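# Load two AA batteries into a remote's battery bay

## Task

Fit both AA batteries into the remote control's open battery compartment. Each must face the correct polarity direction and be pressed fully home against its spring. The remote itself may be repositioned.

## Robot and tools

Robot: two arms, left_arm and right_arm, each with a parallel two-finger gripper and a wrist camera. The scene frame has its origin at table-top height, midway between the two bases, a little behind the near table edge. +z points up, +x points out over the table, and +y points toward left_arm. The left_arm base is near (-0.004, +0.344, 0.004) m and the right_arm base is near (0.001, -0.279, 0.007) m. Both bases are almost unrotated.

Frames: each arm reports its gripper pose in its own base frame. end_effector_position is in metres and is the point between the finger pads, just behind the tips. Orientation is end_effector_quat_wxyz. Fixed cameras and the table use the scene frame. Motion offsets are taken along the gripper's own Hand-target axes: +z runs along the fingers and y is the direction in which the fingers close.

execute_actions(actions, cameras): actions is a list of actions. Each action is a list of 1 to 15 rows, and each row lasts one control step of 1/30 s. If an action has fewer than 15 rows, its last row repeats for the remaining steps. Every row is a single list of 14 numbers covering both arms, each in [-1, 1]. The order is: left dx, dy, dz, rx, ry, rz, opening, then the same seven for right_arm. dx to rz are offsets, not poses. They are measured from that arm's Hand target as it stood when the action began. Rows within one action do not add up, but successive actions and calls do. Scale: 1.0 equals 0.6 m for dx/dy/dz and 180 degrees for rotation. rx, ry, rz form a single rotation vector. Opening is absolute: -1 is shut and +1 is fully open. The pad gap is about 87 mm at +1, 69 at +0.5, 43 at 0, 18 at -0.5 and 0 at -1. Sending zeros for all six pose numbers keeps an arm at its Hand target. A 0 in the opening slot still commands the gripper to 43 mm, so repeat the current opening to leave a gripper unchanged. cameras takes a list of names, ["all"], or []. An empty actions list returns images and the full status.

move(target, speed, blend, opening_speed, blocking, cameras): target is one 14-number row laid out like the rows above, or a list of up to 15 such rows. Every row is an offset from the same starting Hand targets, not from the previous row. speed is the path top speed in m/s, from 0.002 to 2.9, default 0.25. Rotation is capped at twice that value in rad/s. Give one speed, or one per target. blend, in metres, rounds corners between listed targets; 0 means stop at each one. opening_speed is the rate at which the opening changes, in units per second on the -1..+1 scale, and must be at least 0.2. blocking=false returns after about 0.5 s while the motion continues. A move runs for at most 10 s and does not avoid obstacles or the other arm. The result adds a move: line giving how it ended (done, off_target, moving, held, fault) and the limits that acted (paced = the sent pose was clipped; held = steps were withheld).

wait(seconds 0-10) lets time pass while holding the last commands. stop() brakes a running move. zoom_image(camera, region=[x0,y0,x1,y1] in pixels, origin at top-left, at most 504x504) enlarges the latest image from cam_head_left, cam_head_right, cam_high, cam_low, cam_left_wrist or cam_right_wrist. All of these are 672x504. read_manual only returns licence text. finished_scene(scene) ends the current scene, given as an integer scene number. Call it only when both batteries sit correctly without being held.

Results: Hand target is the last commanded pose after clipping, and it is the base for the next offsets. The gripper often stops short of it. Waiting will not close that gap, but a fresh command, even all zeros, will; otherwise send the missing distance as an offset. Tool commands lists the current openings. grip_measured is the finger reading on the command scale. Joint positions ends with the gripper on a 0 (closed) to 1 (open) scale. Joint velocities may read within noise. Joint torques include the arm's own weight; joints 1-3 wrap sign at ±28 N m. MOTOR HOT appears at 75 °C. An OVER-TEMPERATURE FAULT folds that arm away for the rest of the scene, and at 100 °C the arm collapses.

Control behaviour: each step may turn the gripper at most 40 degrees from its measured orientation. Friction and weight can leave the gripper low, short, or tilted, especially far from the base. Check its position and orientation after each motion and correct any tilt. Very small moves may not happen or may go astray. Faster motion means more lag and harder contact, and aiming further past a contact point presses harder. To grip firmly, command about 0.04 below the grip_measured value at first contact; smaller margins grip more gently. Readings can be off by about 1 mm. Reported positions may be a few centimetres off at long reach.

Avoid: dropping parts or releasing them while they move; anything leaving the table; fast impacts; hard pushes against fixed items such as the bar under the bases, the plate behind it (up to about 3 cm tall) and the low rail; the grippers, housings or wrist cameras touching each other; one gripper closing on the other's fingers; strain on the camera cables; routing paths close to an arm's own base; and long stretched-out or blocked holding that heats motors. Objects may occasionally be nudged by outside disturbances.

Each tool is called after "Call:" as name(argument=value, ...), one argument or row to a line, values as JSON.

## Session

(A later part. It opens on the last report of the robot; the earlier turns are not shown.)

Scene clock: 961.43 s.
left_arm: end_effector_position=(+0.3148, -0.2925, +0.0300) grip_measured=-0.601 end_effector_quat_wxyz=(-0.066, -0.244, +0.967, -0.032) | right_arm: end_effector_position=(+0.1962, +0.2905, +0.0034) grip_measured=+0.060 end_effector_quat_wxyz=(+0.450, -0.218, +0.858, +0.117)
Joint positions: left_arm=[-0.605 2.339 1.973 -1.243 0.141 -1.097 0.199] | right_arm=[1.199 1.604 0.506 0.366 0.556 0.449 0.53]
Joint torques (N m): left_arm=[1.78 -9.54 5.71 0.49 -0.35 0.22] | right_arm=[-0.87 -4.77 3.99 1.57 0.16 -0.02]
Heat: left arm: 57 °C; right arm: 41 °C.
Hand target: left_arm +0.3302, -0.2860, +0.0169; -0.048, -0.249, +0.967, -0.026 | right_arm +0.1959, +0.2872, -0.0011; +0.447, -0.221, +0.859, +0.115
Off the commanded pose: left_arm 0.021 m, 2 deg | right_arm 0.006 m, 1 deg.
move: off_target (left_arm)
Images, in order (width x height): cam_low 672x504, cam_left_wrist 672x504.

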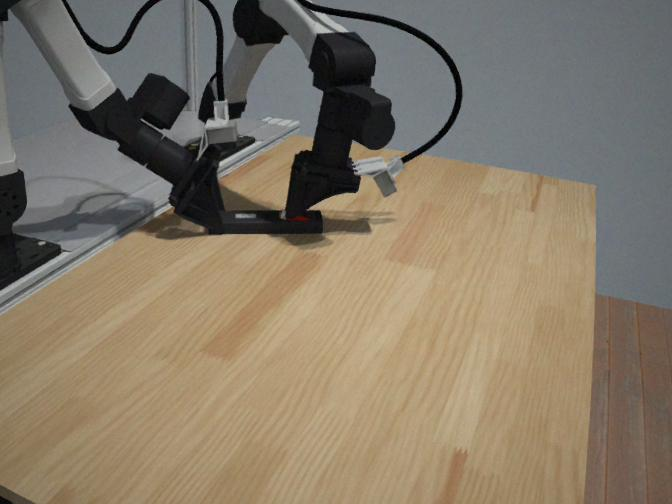

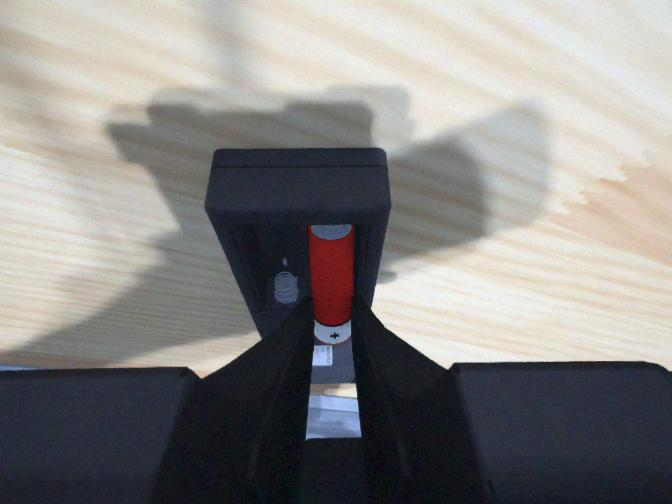

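Call:
move(
  target=[
    [-0.0133, 0, 0, 0, 0, 0, -0.7, 0, 0, 0, 0, 0, 0, 0.02],
  ],
  speed=0.03,
  opening_speed=0.4,
  cameras=["cam_left_wrist", "cam_low"],
)

Call:
zoom_image(
  camera="cam_left_wrist",
  region=[210, 90, 430, 390],
)

Call:
zoom_image(
  camera="cam_low",
  region=[240, 180, 340, 245],
)

Scene clock: 969.37 s.
left_arm: end_effector_position=(+0.3158, -0.2918, +0.0294) grip_measured=-0.601 end_effector_quat_wxyz=(-0.077, -0.243, +0.966, -0.036) | right_arm: end_effector_position=(+0.1962, +0.2905, +0.0034) grip_measured=+0.060 end_effector_quat_wxyz=(+0.450, -0.218, +0.858, +0.117)
Joint positions: left_arm=[-0.595 2.353 1.988 -1.255 0.163 -1.083 0.199] | right_arm=[1.199 1.604 0.506 0.366 0.556 0.449 0.53]
Joint torques (N m): left_arm=[2.3 -9.39 6.67 0.47 -0.57 0.21] | right_arm=[-0.87 -4.75 3.99 1.56 0.16 -0.02]
Heat: left arm: 57 °C; right arm: 41 °C.
Hand target: left_arm +0.3373, -0.2822, +0.0162; -0.048, -0.249, +0.967, -0.026 | right_arm +0.1959, +0.2872, -0.0011; +0.447, -0.221, +0.859, +0.115
Off the commanded pose: left_arm 0.027 m, 4 deg | right_arm 0.006 m, 1 deg.
move: off_target (left_arm)
Images, in order (width x height): cam_low 672x504, cam_left_wrist 672x504.

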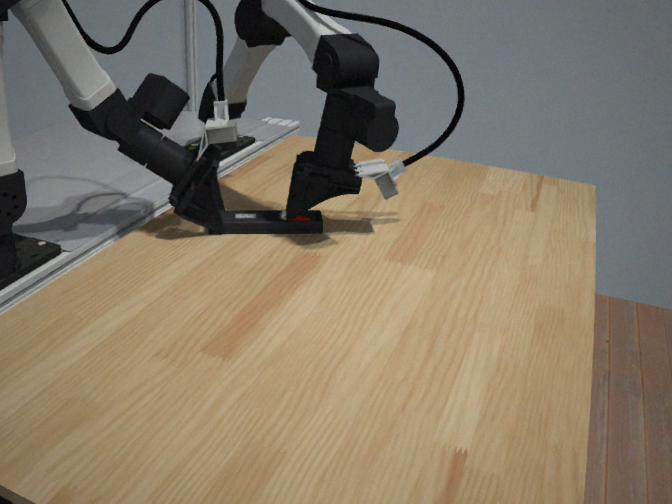

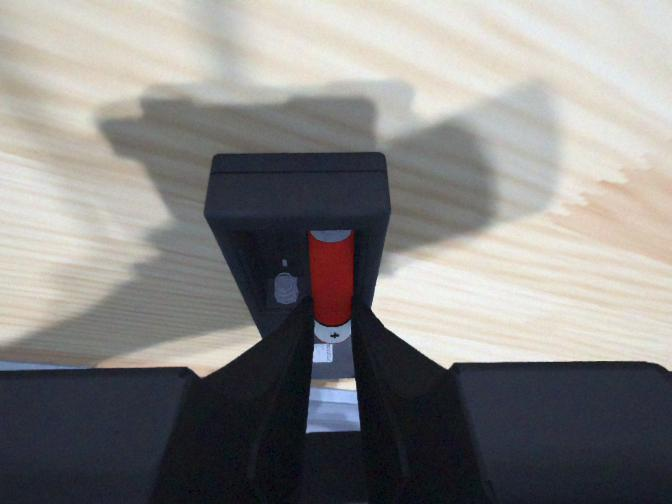

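Scaled by 1.680.

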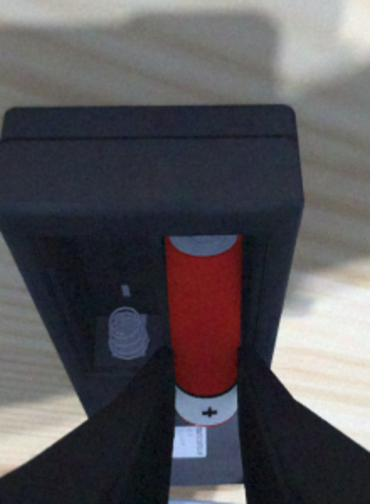

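Scaled by 5.040.

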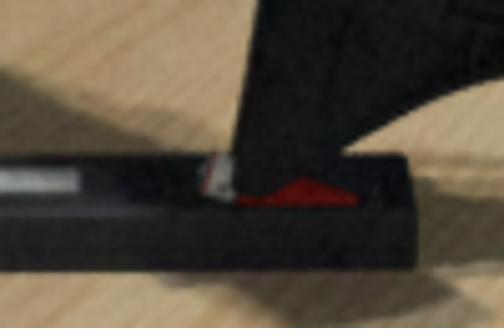

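Call:
move(
  target=[
    [-0.0133, 0, -0.008, 0, 0, 0, -0.7, 0, 0, 0, 0, 0, 0, 0.02],
  ],
  speed=0.03,
  cameras=["cam_left_wrist", "cam_low"],
)

Call:
zoom_image(
  camera="cam_left_wrist",
  region=[210, 90, 430, 390],
)

Call:
zoom_image(
  camera="cam_low",
  region=[240, 180, 340, 245],
)

Scene clock: 977.87 s.
left_arm: end_effector_position=(+0.3190, -0.2903, +0.0307) grip_measured=-0.601 end_effector_quat_wxyz=(-0.084, -0.240, +0.966, -0.036) | right_arm: end_effector_position=(+0.1965, +0.2915, +0.0038) grip_measured=+0.060 end_effector_quat_wxyz=(+0.450, -0.219, +0.857, +0.120)
Joint positions: left_arm=[-0.584 2.376 2.029 -1.285 0.173 -1.067 0.199] | right_arm=[1.197 1.604 0.506 0.371 0.549 0.444 0.53]
Joint torques (N m): left_arm=[2.92 -10.07 7.01 0.45 -0.69 0.2] | right_arm=[-0.61 -4.75 3.99 1.51 0.25 0.02]
Heat: left arm: 56 °C; right arm: 41 °C.
Hand target: left_arm +0.3445, -0.2780, +0.0201; -0.048, -0.249, +0.967, -0.026 | right_arm +0.1959, +0.2872, -0.0011; +0.447, -0.221, +0.859, +0.115
Off the commanded pose: left_arm 0.030 m, 4 deg | right_arm 0.007 m, 1 deg.
move: off_target (left_arm)
Images, in order (width x height): cam_low 672x504, cam_left_wrist 672x504.

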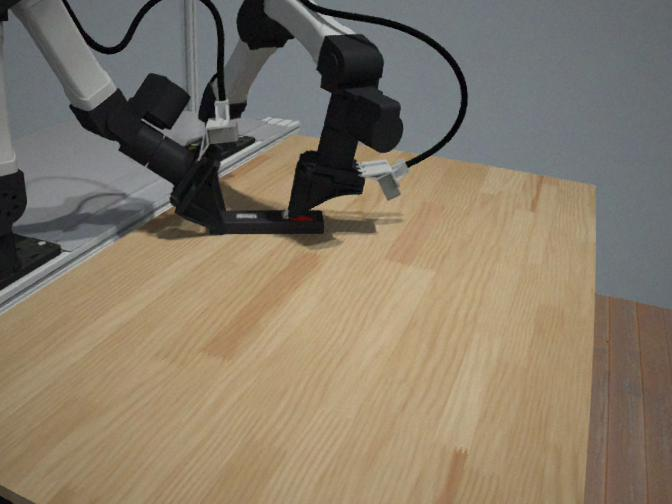

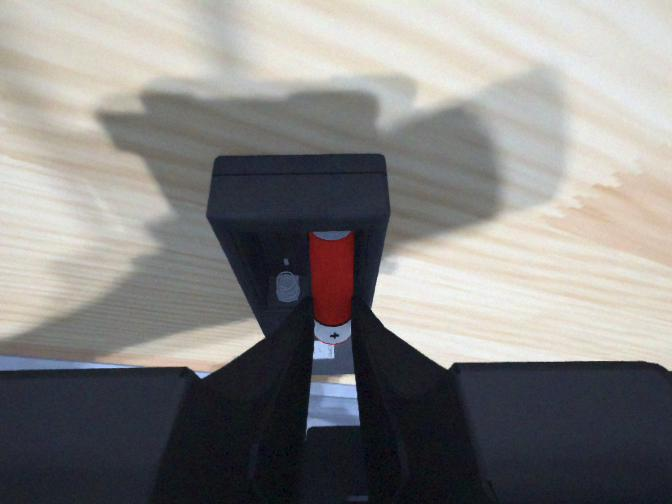

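Scaled by 1.680.

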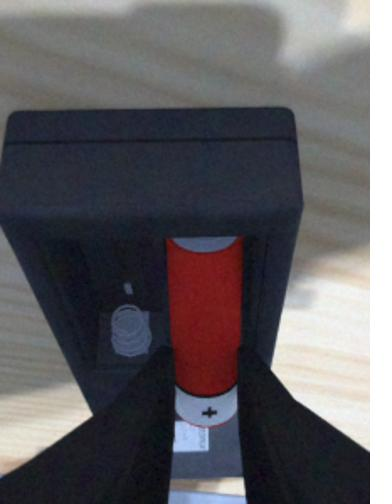

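Scaled by 5.040.

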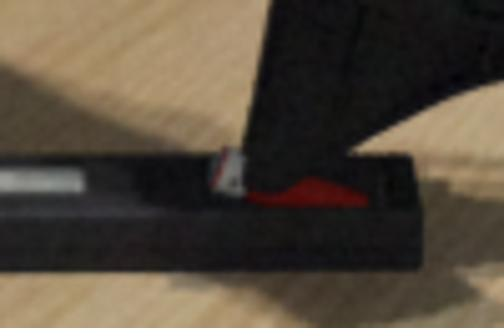

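Call:
move(
  target=[
    [0, 0, 0.022, 0, 0, 0, -0.7, 0, 0, 0, 0, 0, 0, 0.02],
  ],
  speed=0.03,
  cameras=["cam_left_wrist", "cam_low"],
)

Call:
zoom_image(
  camera="cam_left_wrist",
  region=[210, 90, 430, 390],
)

Call:
zoom_image(
  camera="cam_low",
  region=[240, 180, 340, 245],
)

Scene clock: 987.63 s.
left_arm: end_effector_position=(+0.3183, -0.2907, +0.0287) grip_measured=-0.601 end_effector_quat_wxyz=(-0.087, -0.240, +0.966, -0.037) | right_arm: end_effector_position=(+0.1965, +0.2914, +0.0034) grip_measured=+0.060 end_effector_quat_wxyz=(+0.450, -0.220, +0.857, +0.119)
Joint positions: left_arm=[-0.584 2.379 2.024 -1.281 0.178 -1.066 0.199] | right_arm=[1.197 1.605 0.506 0.372 0.549 0.443 0.53]
Joint torques (N m): left_arm=[2.62 -9.58 4.59 0.79 -0.73 0.19] | right_arm=[-0.61 -4.89 3.99 1.51 0.25 0.05]
Heat: left arm: 56 °C; right arm: 40 °C.
Hand target: left_arm +0.3435, -0.2790, +0.0069; -0.048, -0.249, +0.967, -0.026 | right_arm +0.1959, +0.2872, -0.0011; +0.447, -0.221, +0.859, +0.115
Off the commanded pose: left_arm 0.035 m, 5 deg | right_arm 0.006 m, 1 deg.
move: off_target (left_arm)
Images, in order (width x height): cam_low 672x504, cam_left_wrist 672x504.

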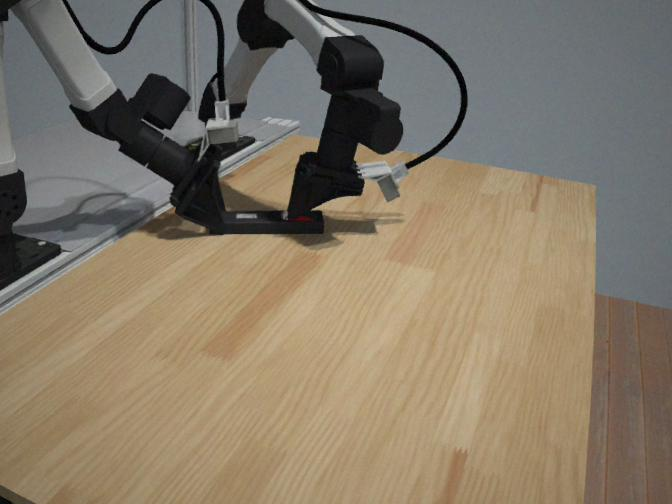

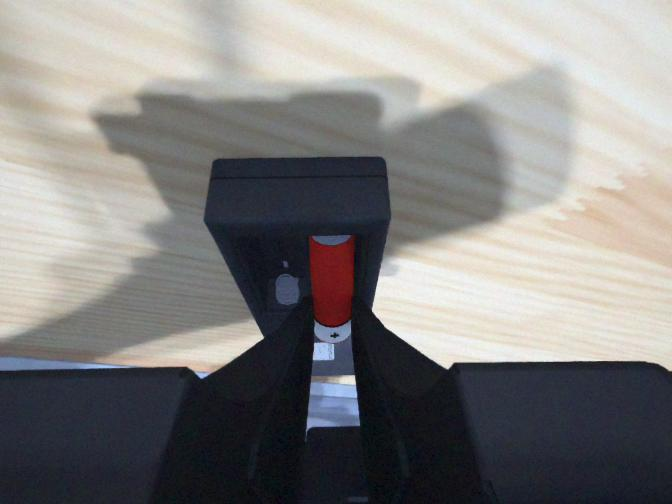

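Scaled by 1.680.

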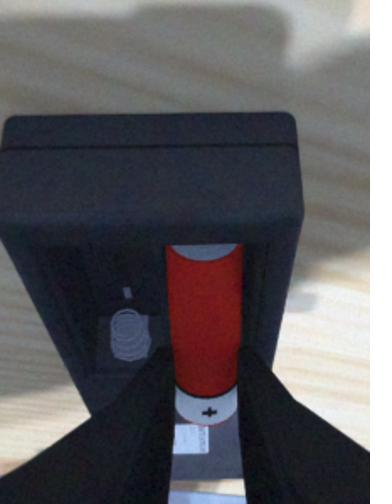

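Scaled by 5.040.

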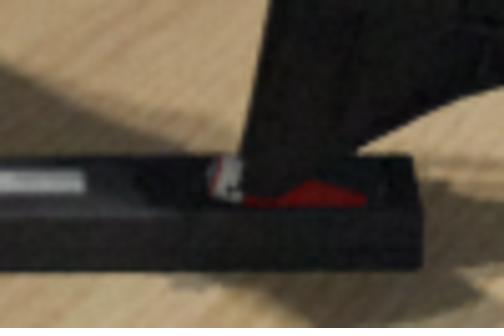

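Call:
move(
  target=[
    [0, 0, 0.006, 0, 0, 0, -0.7, 0, 0, 0, 0, 0, 0, 0.02],
    [0, 0, 0.006, 0, 0, 0, -0.45, 0, 0, 0, 0, 0, 0, 0.02],
  ],
  speed=0.03,
  opening_speed=0.3,
  cameras=["cam_left_wrist", "cam_low"],
)

Call:
zoom_image(
  camera="cam_left_wrist",
  region=[210, 90, 430, 390],
)

Call:
zoom_image(
  camera="cam_low",
  region=[240, 180, 340, 245],
)

Scene clock: 994.03 s.
left_arm: end_effector_position=(+0.3216, -0.2875, +0.0268) grip_measured=-0.451 end_effector_quat_wxyz=(-0.085, -0.241, +0.966, -0.038) | right_arm: end_effector_position=(+0.1965, +0.2914, +0.0034) grip_measured=+0.060 end_effector_quat_wxyz=(+0.450, -0.221, +0.857, +0.119)
Joint positions: left_arm=[-0.575 2.379 2.019 -1.272 0.176 -1.059 0.275] | right_arm=[1.197 1.605 0.506 0.372 0.549 0.441 0.53]
Joint torques (N m): left_arm=[1.52 -9.36 4.23 0.83 -0.72 0.1] | right_arm=[-0.61 -4.9 3.97 1.5 0.25 0.04]
Heat: left arm: 56 °C; right arm: 40 °C.
Hand target: left_arm +0.3432, -0.2793, +0.0033; -0.048, -0.249, +0.967, -0.026 | right_arm +0.1959, +0.2872, -0.0011; +0.447, -0.221, +0.859, +0.115
Off the commanded pose: left_arm 0.033 m, 5 deg | right_arm 0.006 m, 1 deg.
move: off_target (left_arm); target 2's new opening was sent with left_arm's hand 0.037 m and 5 deg from that target
Images, in order (width x height): cam_low 672x504, cam_left_wrist 672x504.

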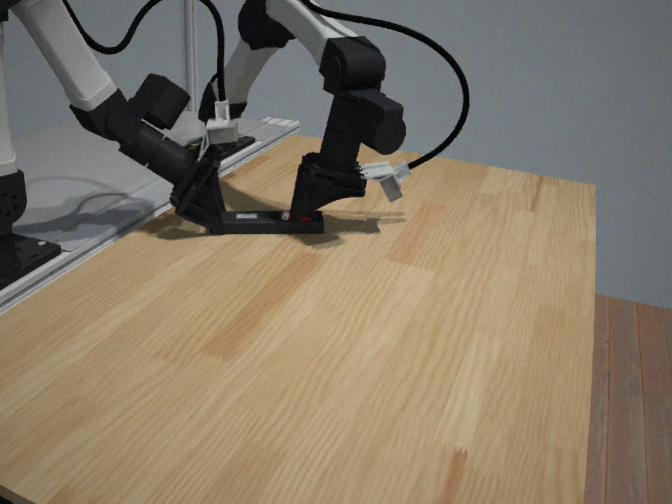

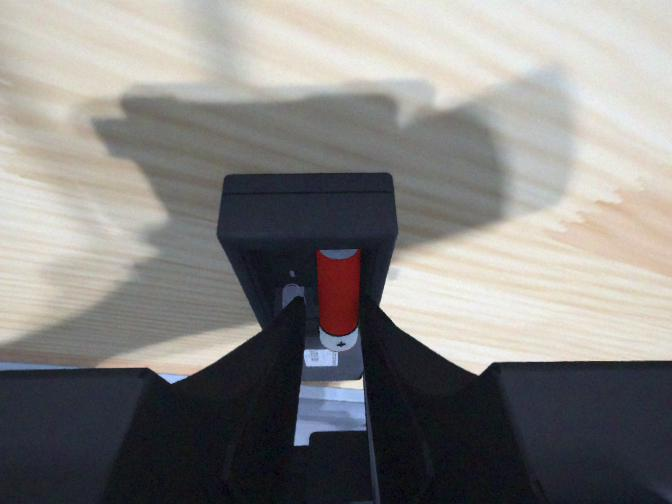

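Scaled by 1.680.

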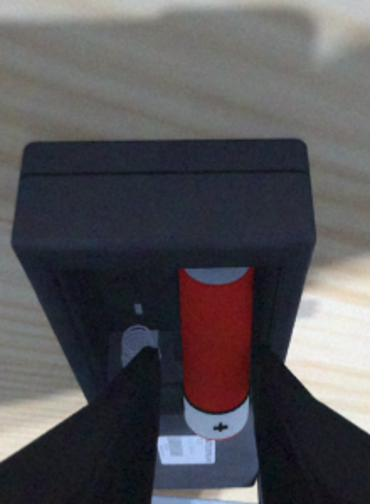

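Scaled by 5.040.

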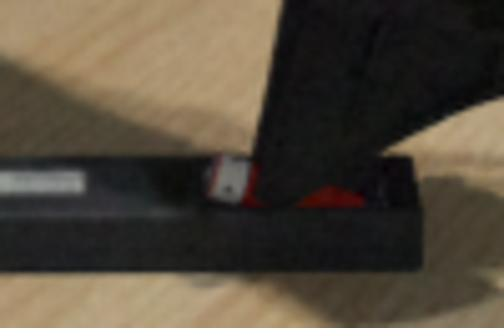

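Call:
move(
  target=[
    [0.01, 0, -0.1, 0, -0.02, 0, -0.3, 0, 0, 0, 0, 0, 0, 0.02],
  ],
  speed=0.08,
  cameras=["cam_left_wrist", "cam_low"],
)

Call:
zoom_image(
  camera="cam_left_wrist",
  region=[210, 60, 430, 360],
)

Call:
zoom_image(
  camera="cam_low",
  region=[240, 180, 340, 245],
)

Scene clock: 999.13 s.
left_arm: end_effector_position=(+0.3362, -0.2740, +0.0433) grip_measured=-0.300 end_effector_quat_wxyz=(-0.040, -0.246, +0.969, -0.004) | right_arm: end_effector_position=(+0.1973, +0.2908, +0.0036) grip_measured=+0.060 end_effector_quat_wxyz=(+0.451, -0.219, +0.857, +0.118)
Joint positions: left_arm=[-0.574 2.379 2.112 -1.352 0.064 -1.069 0.35] | right_arm=[1.195 1.605 0.506 0.372 0.552 0.441 0.53]
Joint torques (N m): left_arm=[-0.46 -15.9 7.32 0.11 -0.16 -0.01] | right_arm=[-0.47 -4.88 3.97 1.5 0.22 0.04]
Heat: left arm: 57 °C; right arm: 40 °C.
Hand target: left_arm +0.3427, -0.2776, +0.0636; -0.017, -0.249, +0.968, -0.018 | right_arm +0.1959, +0.2872, -0.0011; +0.447, -0.221, +0.859, +0.115
Off the commanded pose: left_arm 0.022 m, 3 deg | right_arm 0.006 m, 1 deg.
move: off_target (left_arm)
Images, in order (width x height): cam_low 672x504, cam_left_wrist 672x504.

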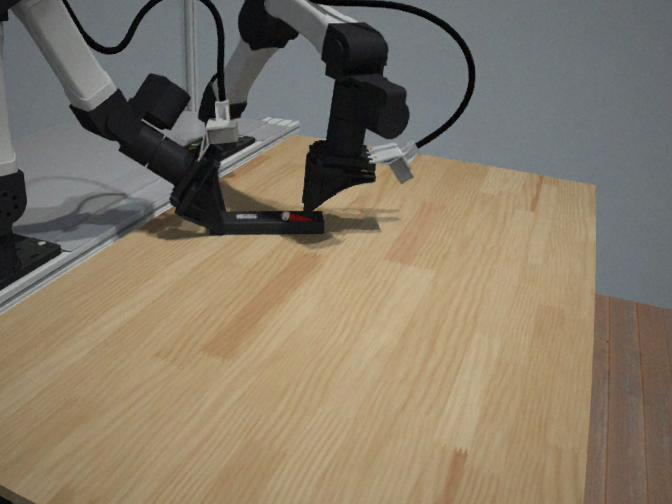

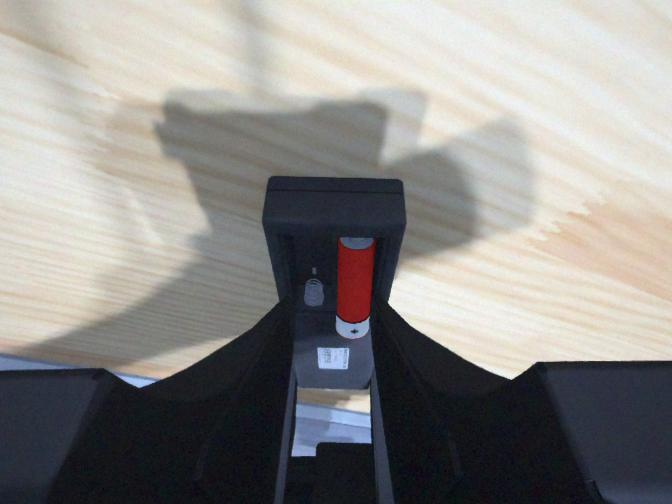

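Scaled by 1.680.

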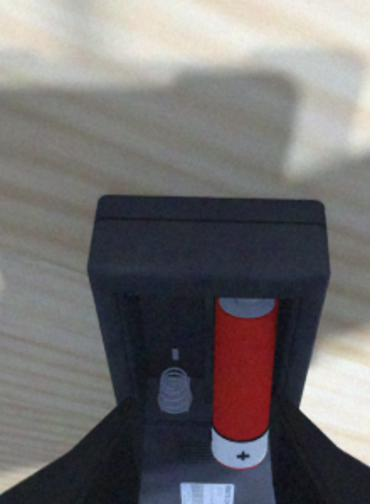

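Scaled by 5.040.

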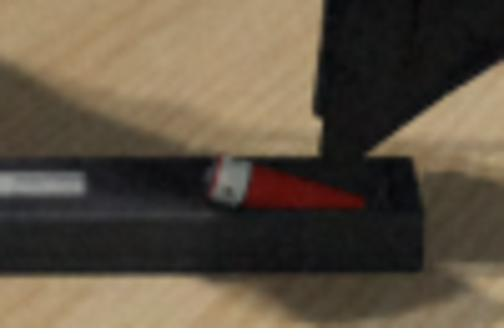

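Call:
move(
  target=[
    [0.0008, -0.0005, -0.02, 0, 0, 0, -1, 0, 0, 0, 0, 0, 0, 0.02],
    [0.0452, -0.0125, -0.0118, 0, 0, 0, -1, 0, 0, 0, 0, 0, 0, 0.02],
  ],
  speed=0.08,
  opening_speed=1.0,
  cameras=["cam_left_wrist", "cam_low"],
)

Call:
zoom_image(
  camera="cam_left_wrist",
  region=[210, 60, 430, 360],
)

Call:
zoom_image(
  camera="cam_low",
  region=[240, 180, 340, 245],
)

Scene clock: 1013.50 s.
left_arm: end_effector_position=(+0.3155, -0.2939, +0.0483) grip_measured=-0.985 end_effector_quat_wxyz=(-0.046, -0.244, +0.969, +0.007) | right_arm: end_effector_position=(+0.1973, +0.2908, +0.0036) grip_measured=+0.060 end_effector_quat_wxyz=(+0.451, -0.219, +0.857, +0.118)
Joint positions: left_arm=[-0.637 2.379 2.129 -1.389 0.062 -1.128 0.008] | right_arm=[1.195 1.605 0.506 0.372 0.552 0.441 0.53]
Joint torques (N m): left_arm=[-0.06 -18.5 4.98 0.25 -0.14 0] | right_arm=[-0.47 -4.89 3.99 1.5 0.22 0.04]
Heat: left arm: 64 °C; right arm: 39 °C.
Hand target: left_arm +0.3228, -0.2971, +0.0720; -0.017, -0.249, +0.968, -0.018 | right_arm +0.1959, +0.2872, -0.0011; +0.447, -0.221, +0.859, +0.115
Off the commanded pose: left_arm 0.025 m, 4 deg | right_arm 0.006 m, 1 deg.
move: off_target (left_arm)
Images, in order (width x height): cam_low 672x504, cam_left_wrist 672x504.

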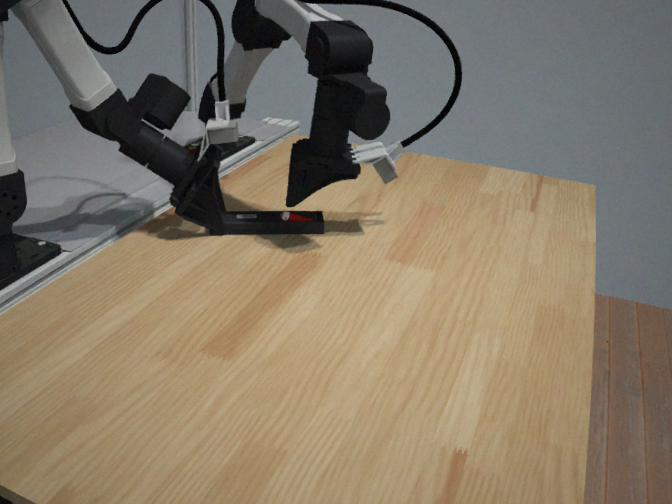

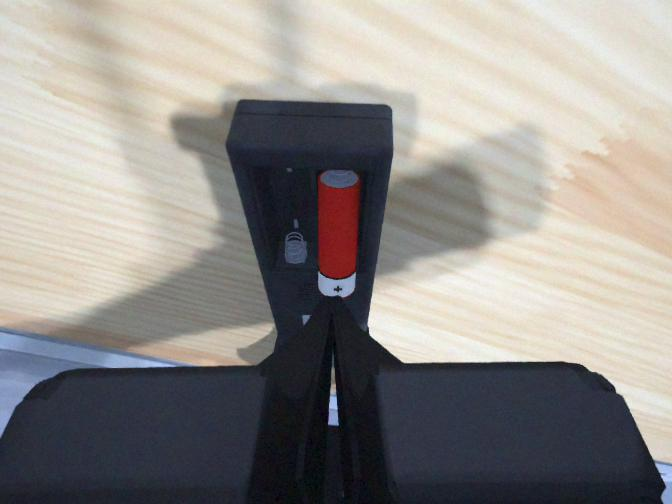

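Scaled by 1.680.

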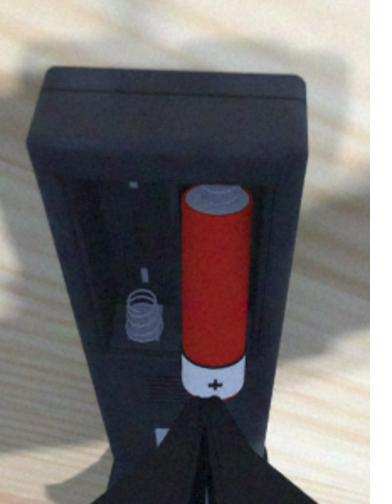

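Scaled by 5.040.

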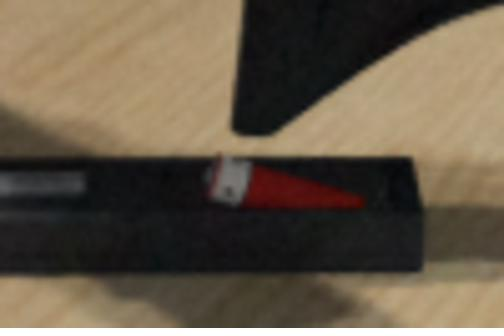

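Call:
move(
  target=[
    [0.0062, -0.0012, 0.0537, 0, 0, 0, -1, 0, 0, 0, 0, 0, 0, 0.02],
  ],
  speed=0.05,
  cameras=["cam_left_wrist", "cam_low"],
)

Call:
zoom_image(
  camera="cam_left_wrist",
  region=[210, 60, 430, 360],
)

Call:
zoom_image(
  camera="cam_low",
  region=[240, 180, 340, 245],
)

Scene clock: 1021.23 s.
left_arm: end_effector_position=(+0.3092, -0.2903, +0.0292) grip_measured=-0.985 end_effector_quat_wxyz=(-0.044, -0.245, +0.968, +0.009) | right_arm: end_effector_position=(+0.1973, +0.2908, +0.0036) grip_measured=+0.060 end_effector_quat_wxyz=(+0.451, -0.219, +0.857, +0.118)
Joint positions: left_arm=[-0.641 2.35 2.002 -1.293 0.058 -1.135 0.007] | right_arm=[1.195 1.605 0.506 0.372 0.552 0.441 0.53]
Joint torques (N m): left_arm=[-0.92 -15.39 5.11 0.54 -0.1 -0.06] | right_arm=[-0.47 -4.89 3.97 1.5 0.22 0.04]
Heat: left arm: 68 °C; right arm: 39 °C.
Hand target: left_arm +0.3190, -0.3008, +0.0400; -0.017, -0.249, +0.968, -0.018 | right_arm +0.1959, +0.2872, -0.0011; +0.447, -0.221, +0.859, +0.115
Off the commanded pose: left_arm 0.018 m, 4 deg | right_arm 0.006 m, 1 deg.
move: off_target (left_arm)
Images, in order (width x height): cam_low 672x504, cam_left_wrist 672x504.

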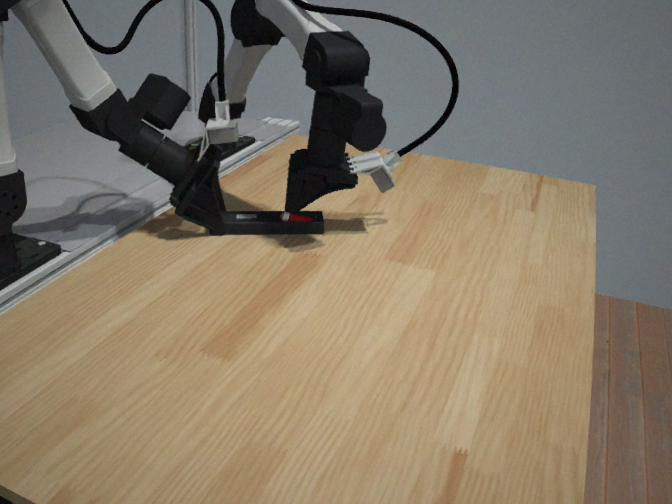

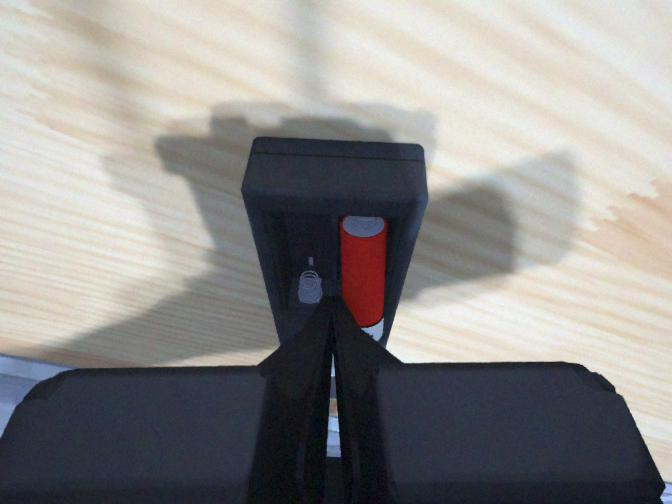

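Scaled by 1.680.

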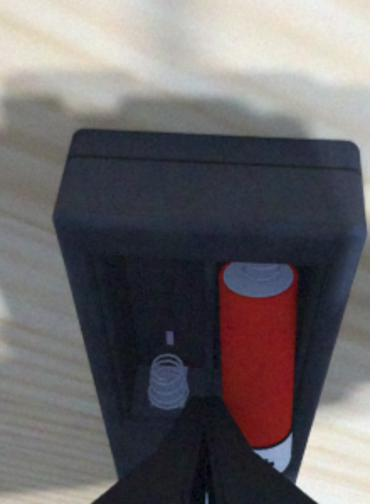

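Scaled by 5.040.

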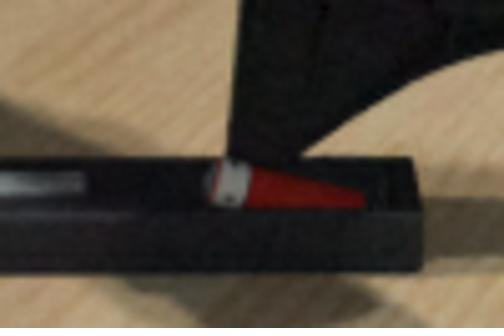

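Call:
move(
  target=[
    [0.0017, 0, -0.0417, 0.008, 0, 0, -1, 0, 0, 0, 0, 0, 0, 0.02],
    [0.0017, -0.013, -0.0417, 0.008, 0, 0, -1, 0, 0, 0, 0, 0, 0, 0.02],
  ],
  speed=0.06,
  cameras=["cam_left_wrist", "cam_low"],
)

Call:
zoom_image(
  camera="cam_left_wrist",
  region=[210, 60, 430, 360],
)

Call:
zoom_image(
  camera="cam_low",
  region=[240, 180, 340, 245],
)

Scene clock: 1028.23 s.
left_arm: end_effector_position=(+0.3212, -0.2994, +0.0502) grip_measured=-0.985 end_effector_quat_wxyz=(-0.025, -0.249, +0.968, -0.016) | right_arm: end_effector_position=(+0.1973, +0.2908, +0.0036) grip_measured=+0.060 end_effector_quat_wxyz=(+0.451, -0.219, +0.857, +0.118)
Joint positions: left_arm=[-0.641 2.338 2.072 -1.312 0.058 -1.143 0.007] | right_arm=[1.195 1.605 0.506 0.372 0.552 0.441 0.53]
Joint torques (N m): left_arm=[-0.92 -14.41 7.21 0.17 0.02 0.01] | right_arm=[-0.46 -4.9 3.99 1.5 0.22 0.04]
Heat: left arm: 67 °C; right arm: 39 °C.
Hand target: left_arm +0.3227, -0.3070, +0.0654; -0.014, -0.250, +0.968, -0.030 | right_arm +0.1959, +0.2871, -0.0011; +0.447, -0.221, +0.859, +0.115
Off the commanded pose: left_arm 0.017 m, 2 deg | right_arm 0.006 m, 1 deg.
move: off_target (left_arm)
Images, in order (width x height): cam_low 672x504, cam_left_wrist 672x504.

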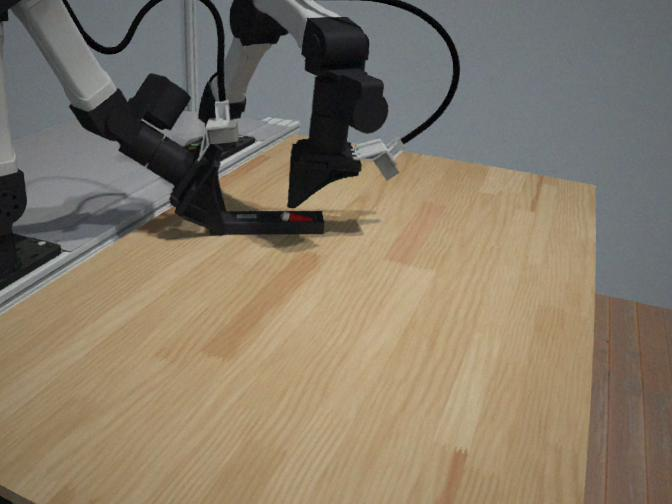

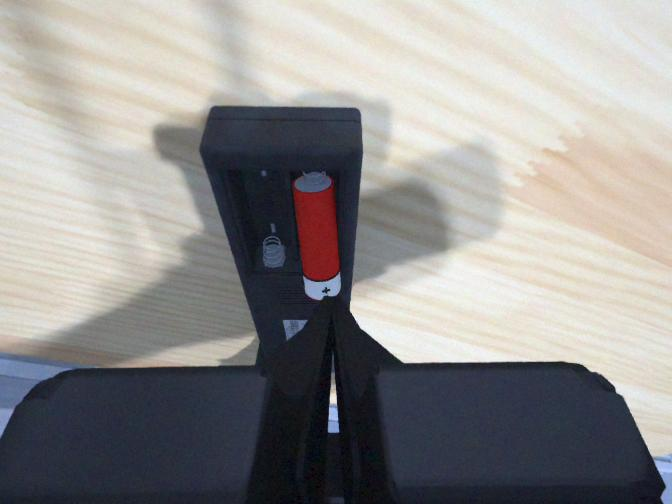

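Scaled by 1.680.

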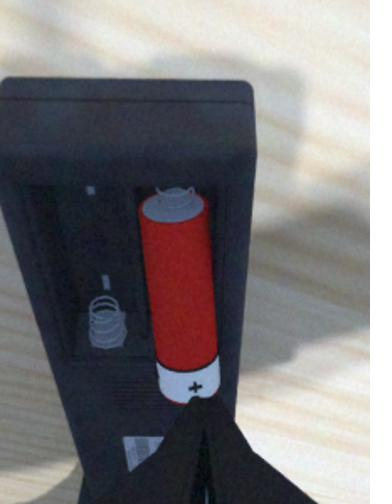

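Scaled by 5.040.

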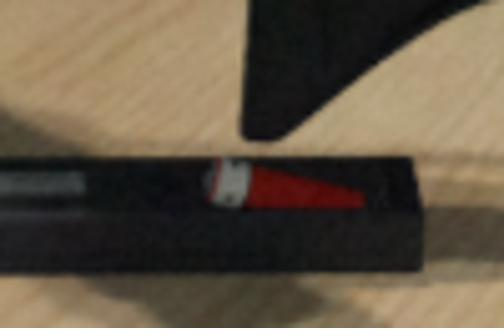

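Call:
move(
  target=[
    [0, 0.0167, 0, 0, 0, 0, -1, 0, 0, 0, 0, 0, 0, 0.02],
  ],
  speed=0.05,
  cameras=["cam_left_wrist"],
)

Scene clock: 1035.63 s.
left_arm: end_effector_position=(+0.3106, -0.2936, +0.0399) grip_measured=-0.985 end_effector_quat_wxyz=(-0.038, -0.247, +0.968, +0.001) | right_arm: end_effector_position=(+0.1973, +0.2908, +0.0036) grip_measured=+0.060 end_effector_quat_wxyz=(+0.451, -0.219, +0.857, +0.118)
Joint positions: left_arm=[-0.645 2.333 2.019 -1.305 0.058 -1.143 0.007] | right_arm=[1.195 1.605 0.506 0.372 0.552 0.441 0.53]
Joint torques (N m): left_arm=[0.02 -18.35 5.03 0.28 0.02 0.09] | right_arm=[-0.47 -4.89 3.99 1.51 0.22 0.04]
Heat: left arm: 66 °C; right arm: 39 °C.
Hand target: left_arm +0.3177, -0.2983, +0.0647; -0.014, -0.249, +0.968, -0.030 | right_arm +0.1959, +0.2872, -0.0011; +0.447, -0.221, +0.859, +0.115
Off the commanded pose: left_arm 0.026 m, 4 deg | right_arm 0.006 m, 1 deg.
move: off_target (left_arm)
Images, in order (width x height): cam_left_wrist 672x504.

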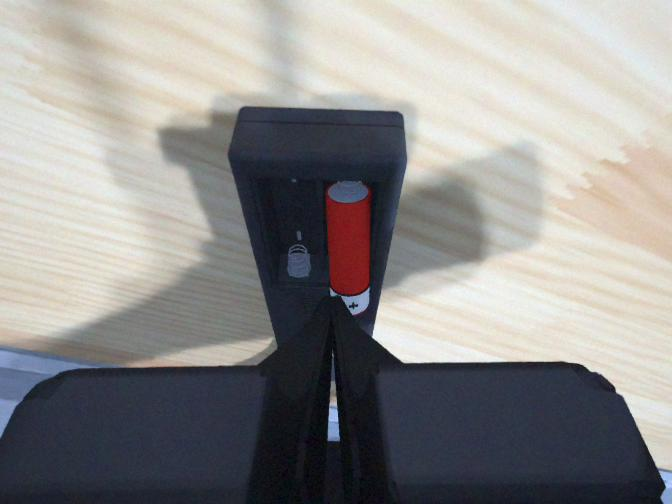

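Call:
move(
  target=[
    [0.0, 0.0, -0.05, 0, 0, 0, -1, 0, 0, 0, 0, 0, 0, 0.02],
    [-0.0107, -0.0015, -0.05, 0, 0, 0, -1, 0, 0, 0, 0, 0, 0, 0.02],
    [-0.0107, -0.0015, 0.028, 0, 0, 0, -1, 0, 0, 0, 0, 0, 0, 0.02],
  ],
  speed=0.08,
  blend=[0.01, 0.01, 0],
  cameras=["cam_left_wrist"],
)

Scene clock: 1058.30 s.
left_arm: end_effector_position=(+0.3119, -0.2901, +0.0349) grip_measured=-0.985 end_effector_quat_wxyz=(-0.038, -0.250, +0.968, +0.001) | right_arm: end_effector_position=(+0.1973, +0.2908, +0.0036) grip_measured=+0.060 end_effector_quat_wxyz=(+0.451, -0.219, +0.857, +0.118)
Joint positions: left_arm=[-0.636 2.33 1.993 -1.283 0.058 -1.14 0.007] | right_arm=[1.195 1.605 0.506 0.372 0.552 0.441 0.53]
Joint torques (N m): left_arm=[0.29 -15.64 5.11 0.57 0 0.16] | right_arm=[-0.47 -4.89 4 1.5 0.22 0.04]
Heat: left arm: 71 °C; right arm: 39 °C.
Hand target: left_arm +0.3235, -0.2971, +0.0479; -0.014, -0.250, +0.968, -0.030 | right_arm +0.1959, +0.2871, -0.0011; +0.447, -0.221, +0.859, +0.115
Off the commanded pose: left_arm 0.019 m, 4 deg | right_arm 0.006 m, 1 deg.
move: off_target (left_arm); blend cut to 0.0032 m at target 1, 0.0032 m at target 2
Images, in order (width x height): cam_left_wrist 672x504.

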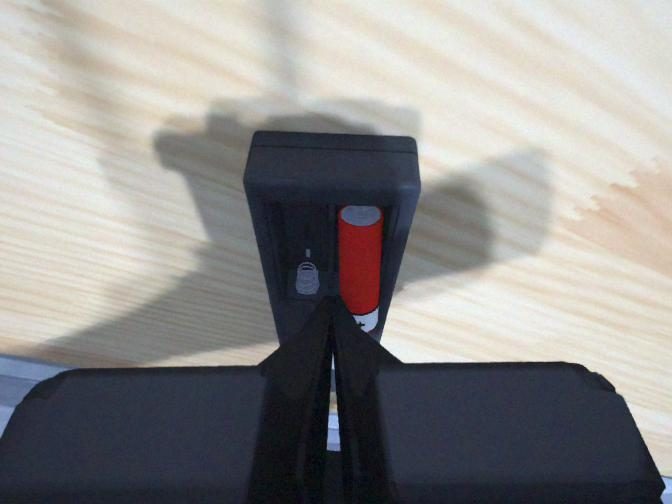

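Call:
move(
  target=[
    [0.0, 0.0, -0.045, 0.0, 0, 0, -0.8, 0, 0, 0, 0, 0, 0, 0.02],
    [0.0, -0.0167, -0.045, 0.01, -0.005, 0, -0.8, 0, 0, 0, 0, 0, 0, 0.02],
  ],
  speed=0.06,
  cameras=["cam_left_wrist"],
)

Scene clock: 1085.37 s.
left_arm: end_effector_position=(+0.3172, -0.2939, +0.0500) grip_measured=-0.801 end_effector_quat_wxyz=(-0.031, -0.248, +0.968, -0.008) | right_arm: end_effector_position=(+0.1977, +0.2904, +0.0036) grip_measured=+0.060 end_effector_quat_wxyz=(+0.451, -0.219, +0.857, +0.117)
Joint positions: left_arm=[-0.636 2.33 2.056 -1.323 0.058 -1.137 0.1] | right_arm=[1.194 1.605 0.506 0.372 0.554 0.441 0.53]
Joint torques (N m): left_arm=[-0.28 -16.58 7.6 0.34 0 0.05] | right_arm=[-0.39 -4.89 3.97 1.51 0.2 0.04]
Heat: left arm: 75 °C; right arm: 39 °C. Fold the left arm in close to its base, or ease its load, before you think long.
Hand target: left_arm +0.3288, -0.3041, +0.0753; -0.002, -0.250, +0.967, -0.043 | right_arm +0.1959, +0.2872, -0.0011; +0.447, -0.221, +0.859, +0.115
Off the commanded pose: left_arm 0.030 m, 5 deg | right_arm 0.006 m, 1 deg.
MOTOR HOT: joint 2 (shoulder) of the left arm reports 75 °C; the controller's stop level is 90 °C. To cool a motor, set the load down, stop pushing, or move to a pose that needs little force.
move: off_target (left_arm)
Images, in order (width x height): cam_left_wrist 672x504.

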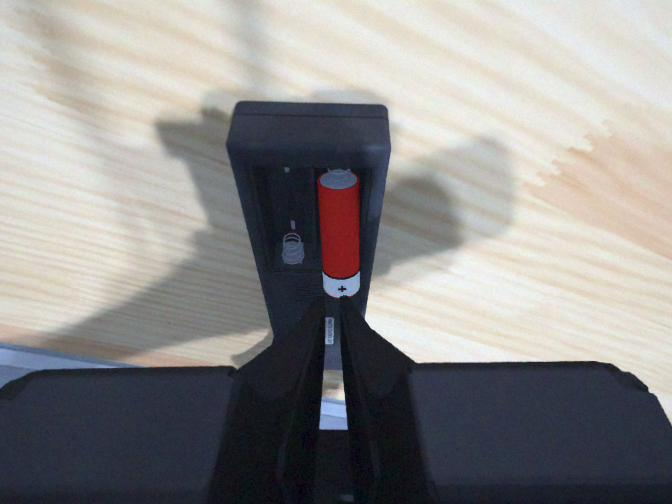

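Call:
move(
  target=[
    [0.0021, -0.0069, -0.083, 0, 0, 0, -0.8, 0, 0, 0, 0, 0, 0, 0.02],
    [-0.0337, 0.4278, -0.2112, 0.0815, -0.2122, 0.2238, -0.8, 0, 0, 0, 0, 0, 0, 0.02],
  ],
  speed=0.15,
  blend=[0.02, 0],
  cameras=["cam_head_left", "cam_low", "cam_right_wrist"],
)

Scene clock: 1099.93 s.
left_arm: end_effector_position=(+0.2147, -0.0591, +0.1755) grip_measured=-0.801 end_effector_quat_wxyz=(+0.337, +0.089, +0.934, -0.074) | right_arm: end_effector_position=(+0.1977, +0.2904, +0.0036) grip_measured=+0.060 end_effector_quat_wxyz=(+0.451, -0.219, +0.857, +0.117)
Joint positions: left_arm=[-0.208 0.883 0.945 -0.931 0.067 -0.043 0.1] | right_arm=[1.194 1.605 0.506 0.372 0.554 0.441 0.53]
Joint torques (N m): left_arm=[0.75 -1.87 5.71 1.63 0.15 0.27] | right_arm=[-0.4 -4.89 3.99 1.51 0.2 0.04]
Heat: left arm: 75 °C; right arm: 39 °C. Fold the left arm in close to its base, or ease its load, before you think long.
Hand target: left_arm +0.2201, -0.0599, +0.1798; +0.352, +0.093, +0.928, -0.078 | right_arm +0.1959, +0.2872, -0.0011; +0.447, -0.221, +0.859, +0.115
Off the commanded pose: left_arm 0.007 m, 2 deg | right_arm 0.006 m, 1 deg.
MOTOR HOT: still on. Joint 2 (shoulder) of the left arm reports 75 °C.
move: done
Images, in order (width x height): cam_head_left 672x504, cam_low 672x504, cam_right_wrist 672x504.

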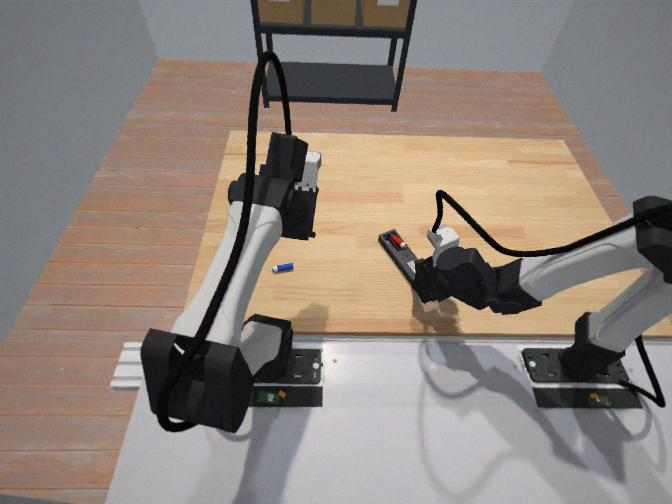

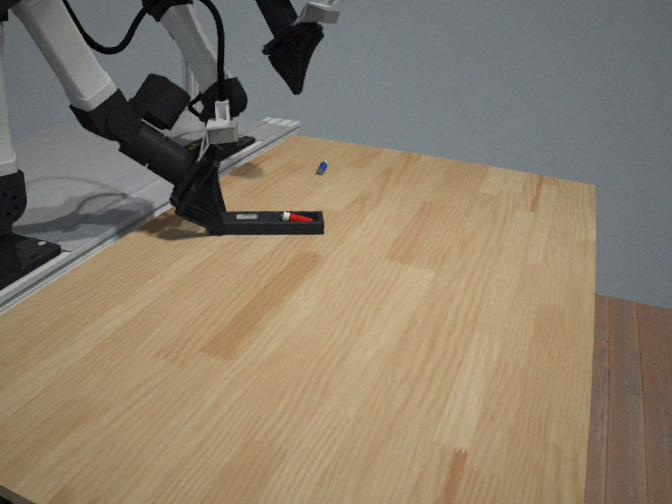

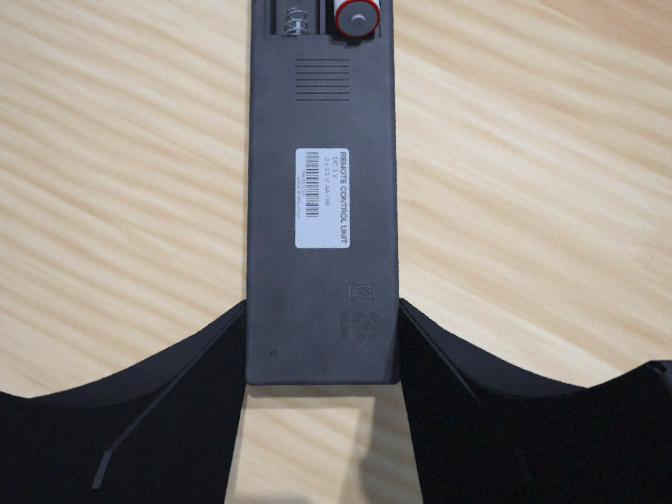

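Call:
zoom_image(
  camera="cam_right_wrist",
  region=[230, 0, 420, 110],
)

Call:
zoom_image(
  camera="cam_head_left",
  region=[360, 215, 460, 305],
)

Call:
zoom_image(
  camera="cam_low",
  region=[240, 180, 340, 245],
)

Scaled by 2.653.

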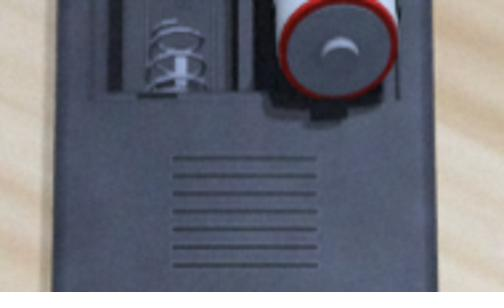

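Scaled by 5.040.

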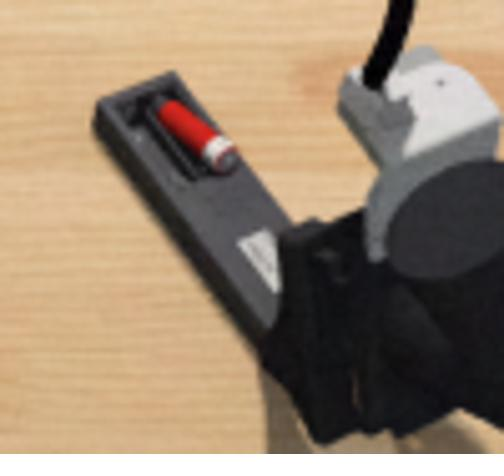

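Scaled by 5.040.

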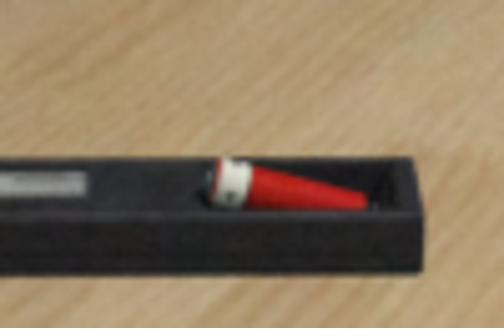

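Call:
wait(
  seconds=10,
  cameras=[],
)

Scene clock: 1138.23 s.
left_arm: end_effector_position=(+0.2146, -0.0592, +0.1756) grip_measured=-0.801 end_effector_quat_wxyz=(+0.337, +0.089, +0.934, -0.074) | right_arm: end_effector_position=(+0.1977, +0.2904, +0.0036) grip_measured=+0.060 end_effector_quat_wxyz=(+0.451, -0.219, +0.857, +0.117)
Joint positions: left_arm=[-0.208 0.883 0.945 -0.931 0.068 -0.043 0.1] | right_arm=[1.194 1.605 0.506 0.372 0.554 0.441 0.53]
Joint torques (N m): left_arm=[0.73 -1.84 5.68 1.62 0.16 0.27] | right_arm=[-0.39 -4.89 3.99 1.51 0.2 0.04]
Heat: left arm: 57 °C; right arm: 39 °C.
Hand target: left_arm +0.2201, -0.0599, +0.1798; +0.352, +0.093, +0.928, -0.078 | right_arm +0.1959, +0.2872, -0.0011; +0.447, -0.221, +0.859, +0.115
Tool commands: left_gripper/opening=-0.8 right_gripper/opening=+0.02
Off the commanded pose: left_arm 0.007 m, 2 deg | right_arm 0.006 m, 1 deg.
MOTOR HOT: cleared for the motors of the left arm.
wait: 10.00 s; at rest from the start
No camera images: "cameras" was empty.

Call:
move(
  target=[
    [-0.0895, -0.3337, 0.2852, -0.0815, 0.2122, -0.2238, -0.8, 0, 0, 0, 0, 0, 0, 0.02],
    [-0.0307, -0.3267, 0.3505, -0.0815, 0.2122, -0.2238, -0.8, 0, 0, 0, 0, 0, 0, 0.02],
  ],
  speed=[0.15, 0.06],
  cameras=["cam_left_wrist"],
)

Scene clock: 1158.43 s.
left_arm: end_effector_position=(+0.3230, -0.2903, +0.0552) grip_measured=-0.801 end_effector_quat_wxyz=(-0.002, -0.247, +0.968, -0.038) | right_arm: end_effector_position=(+0.1977, +0.2904, +0.0036) grip_measured=+0.060 end_effector_quat_wxyz=(+0.451, -0.219, +0.857, +0.117)
Joint positions: left_arm=[-0.624 2.243 1.936 -1.209 0.052 -1.126 0.1] | right_arm=[1.194 1.605 0.506 0.372 0.554 0.441 0.53]
Joint torques (N m): left_arm=[-0.76 -11 5.26 0.5 0.06 -0.01] | right_arm=[-0.39 -4.9 3.99 1.51 0.19 0.05]
Heat: left arm: 53 °C; right arm: 39 °C.
Hand target: left_arm +0.3238, -0.2963, +0.0519; -0.003, -0.250, +0.967, -0.043 | right_arm +0.1959, +0.2872, -0.0011; +0.447, -0.221, +0.859, +0.115
Off the commanded pose: left_arm 0.007 m, 1 deg | right_arm 0.006 m, 1 deg.
move: done
Images, in order (width x height): cam_left_wrist 672x504.

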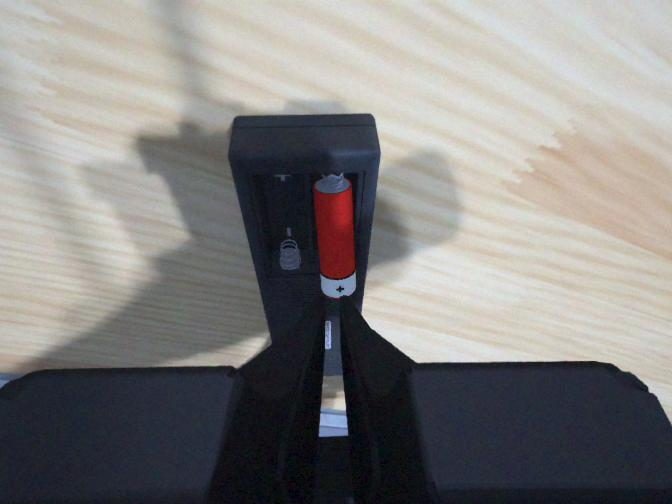

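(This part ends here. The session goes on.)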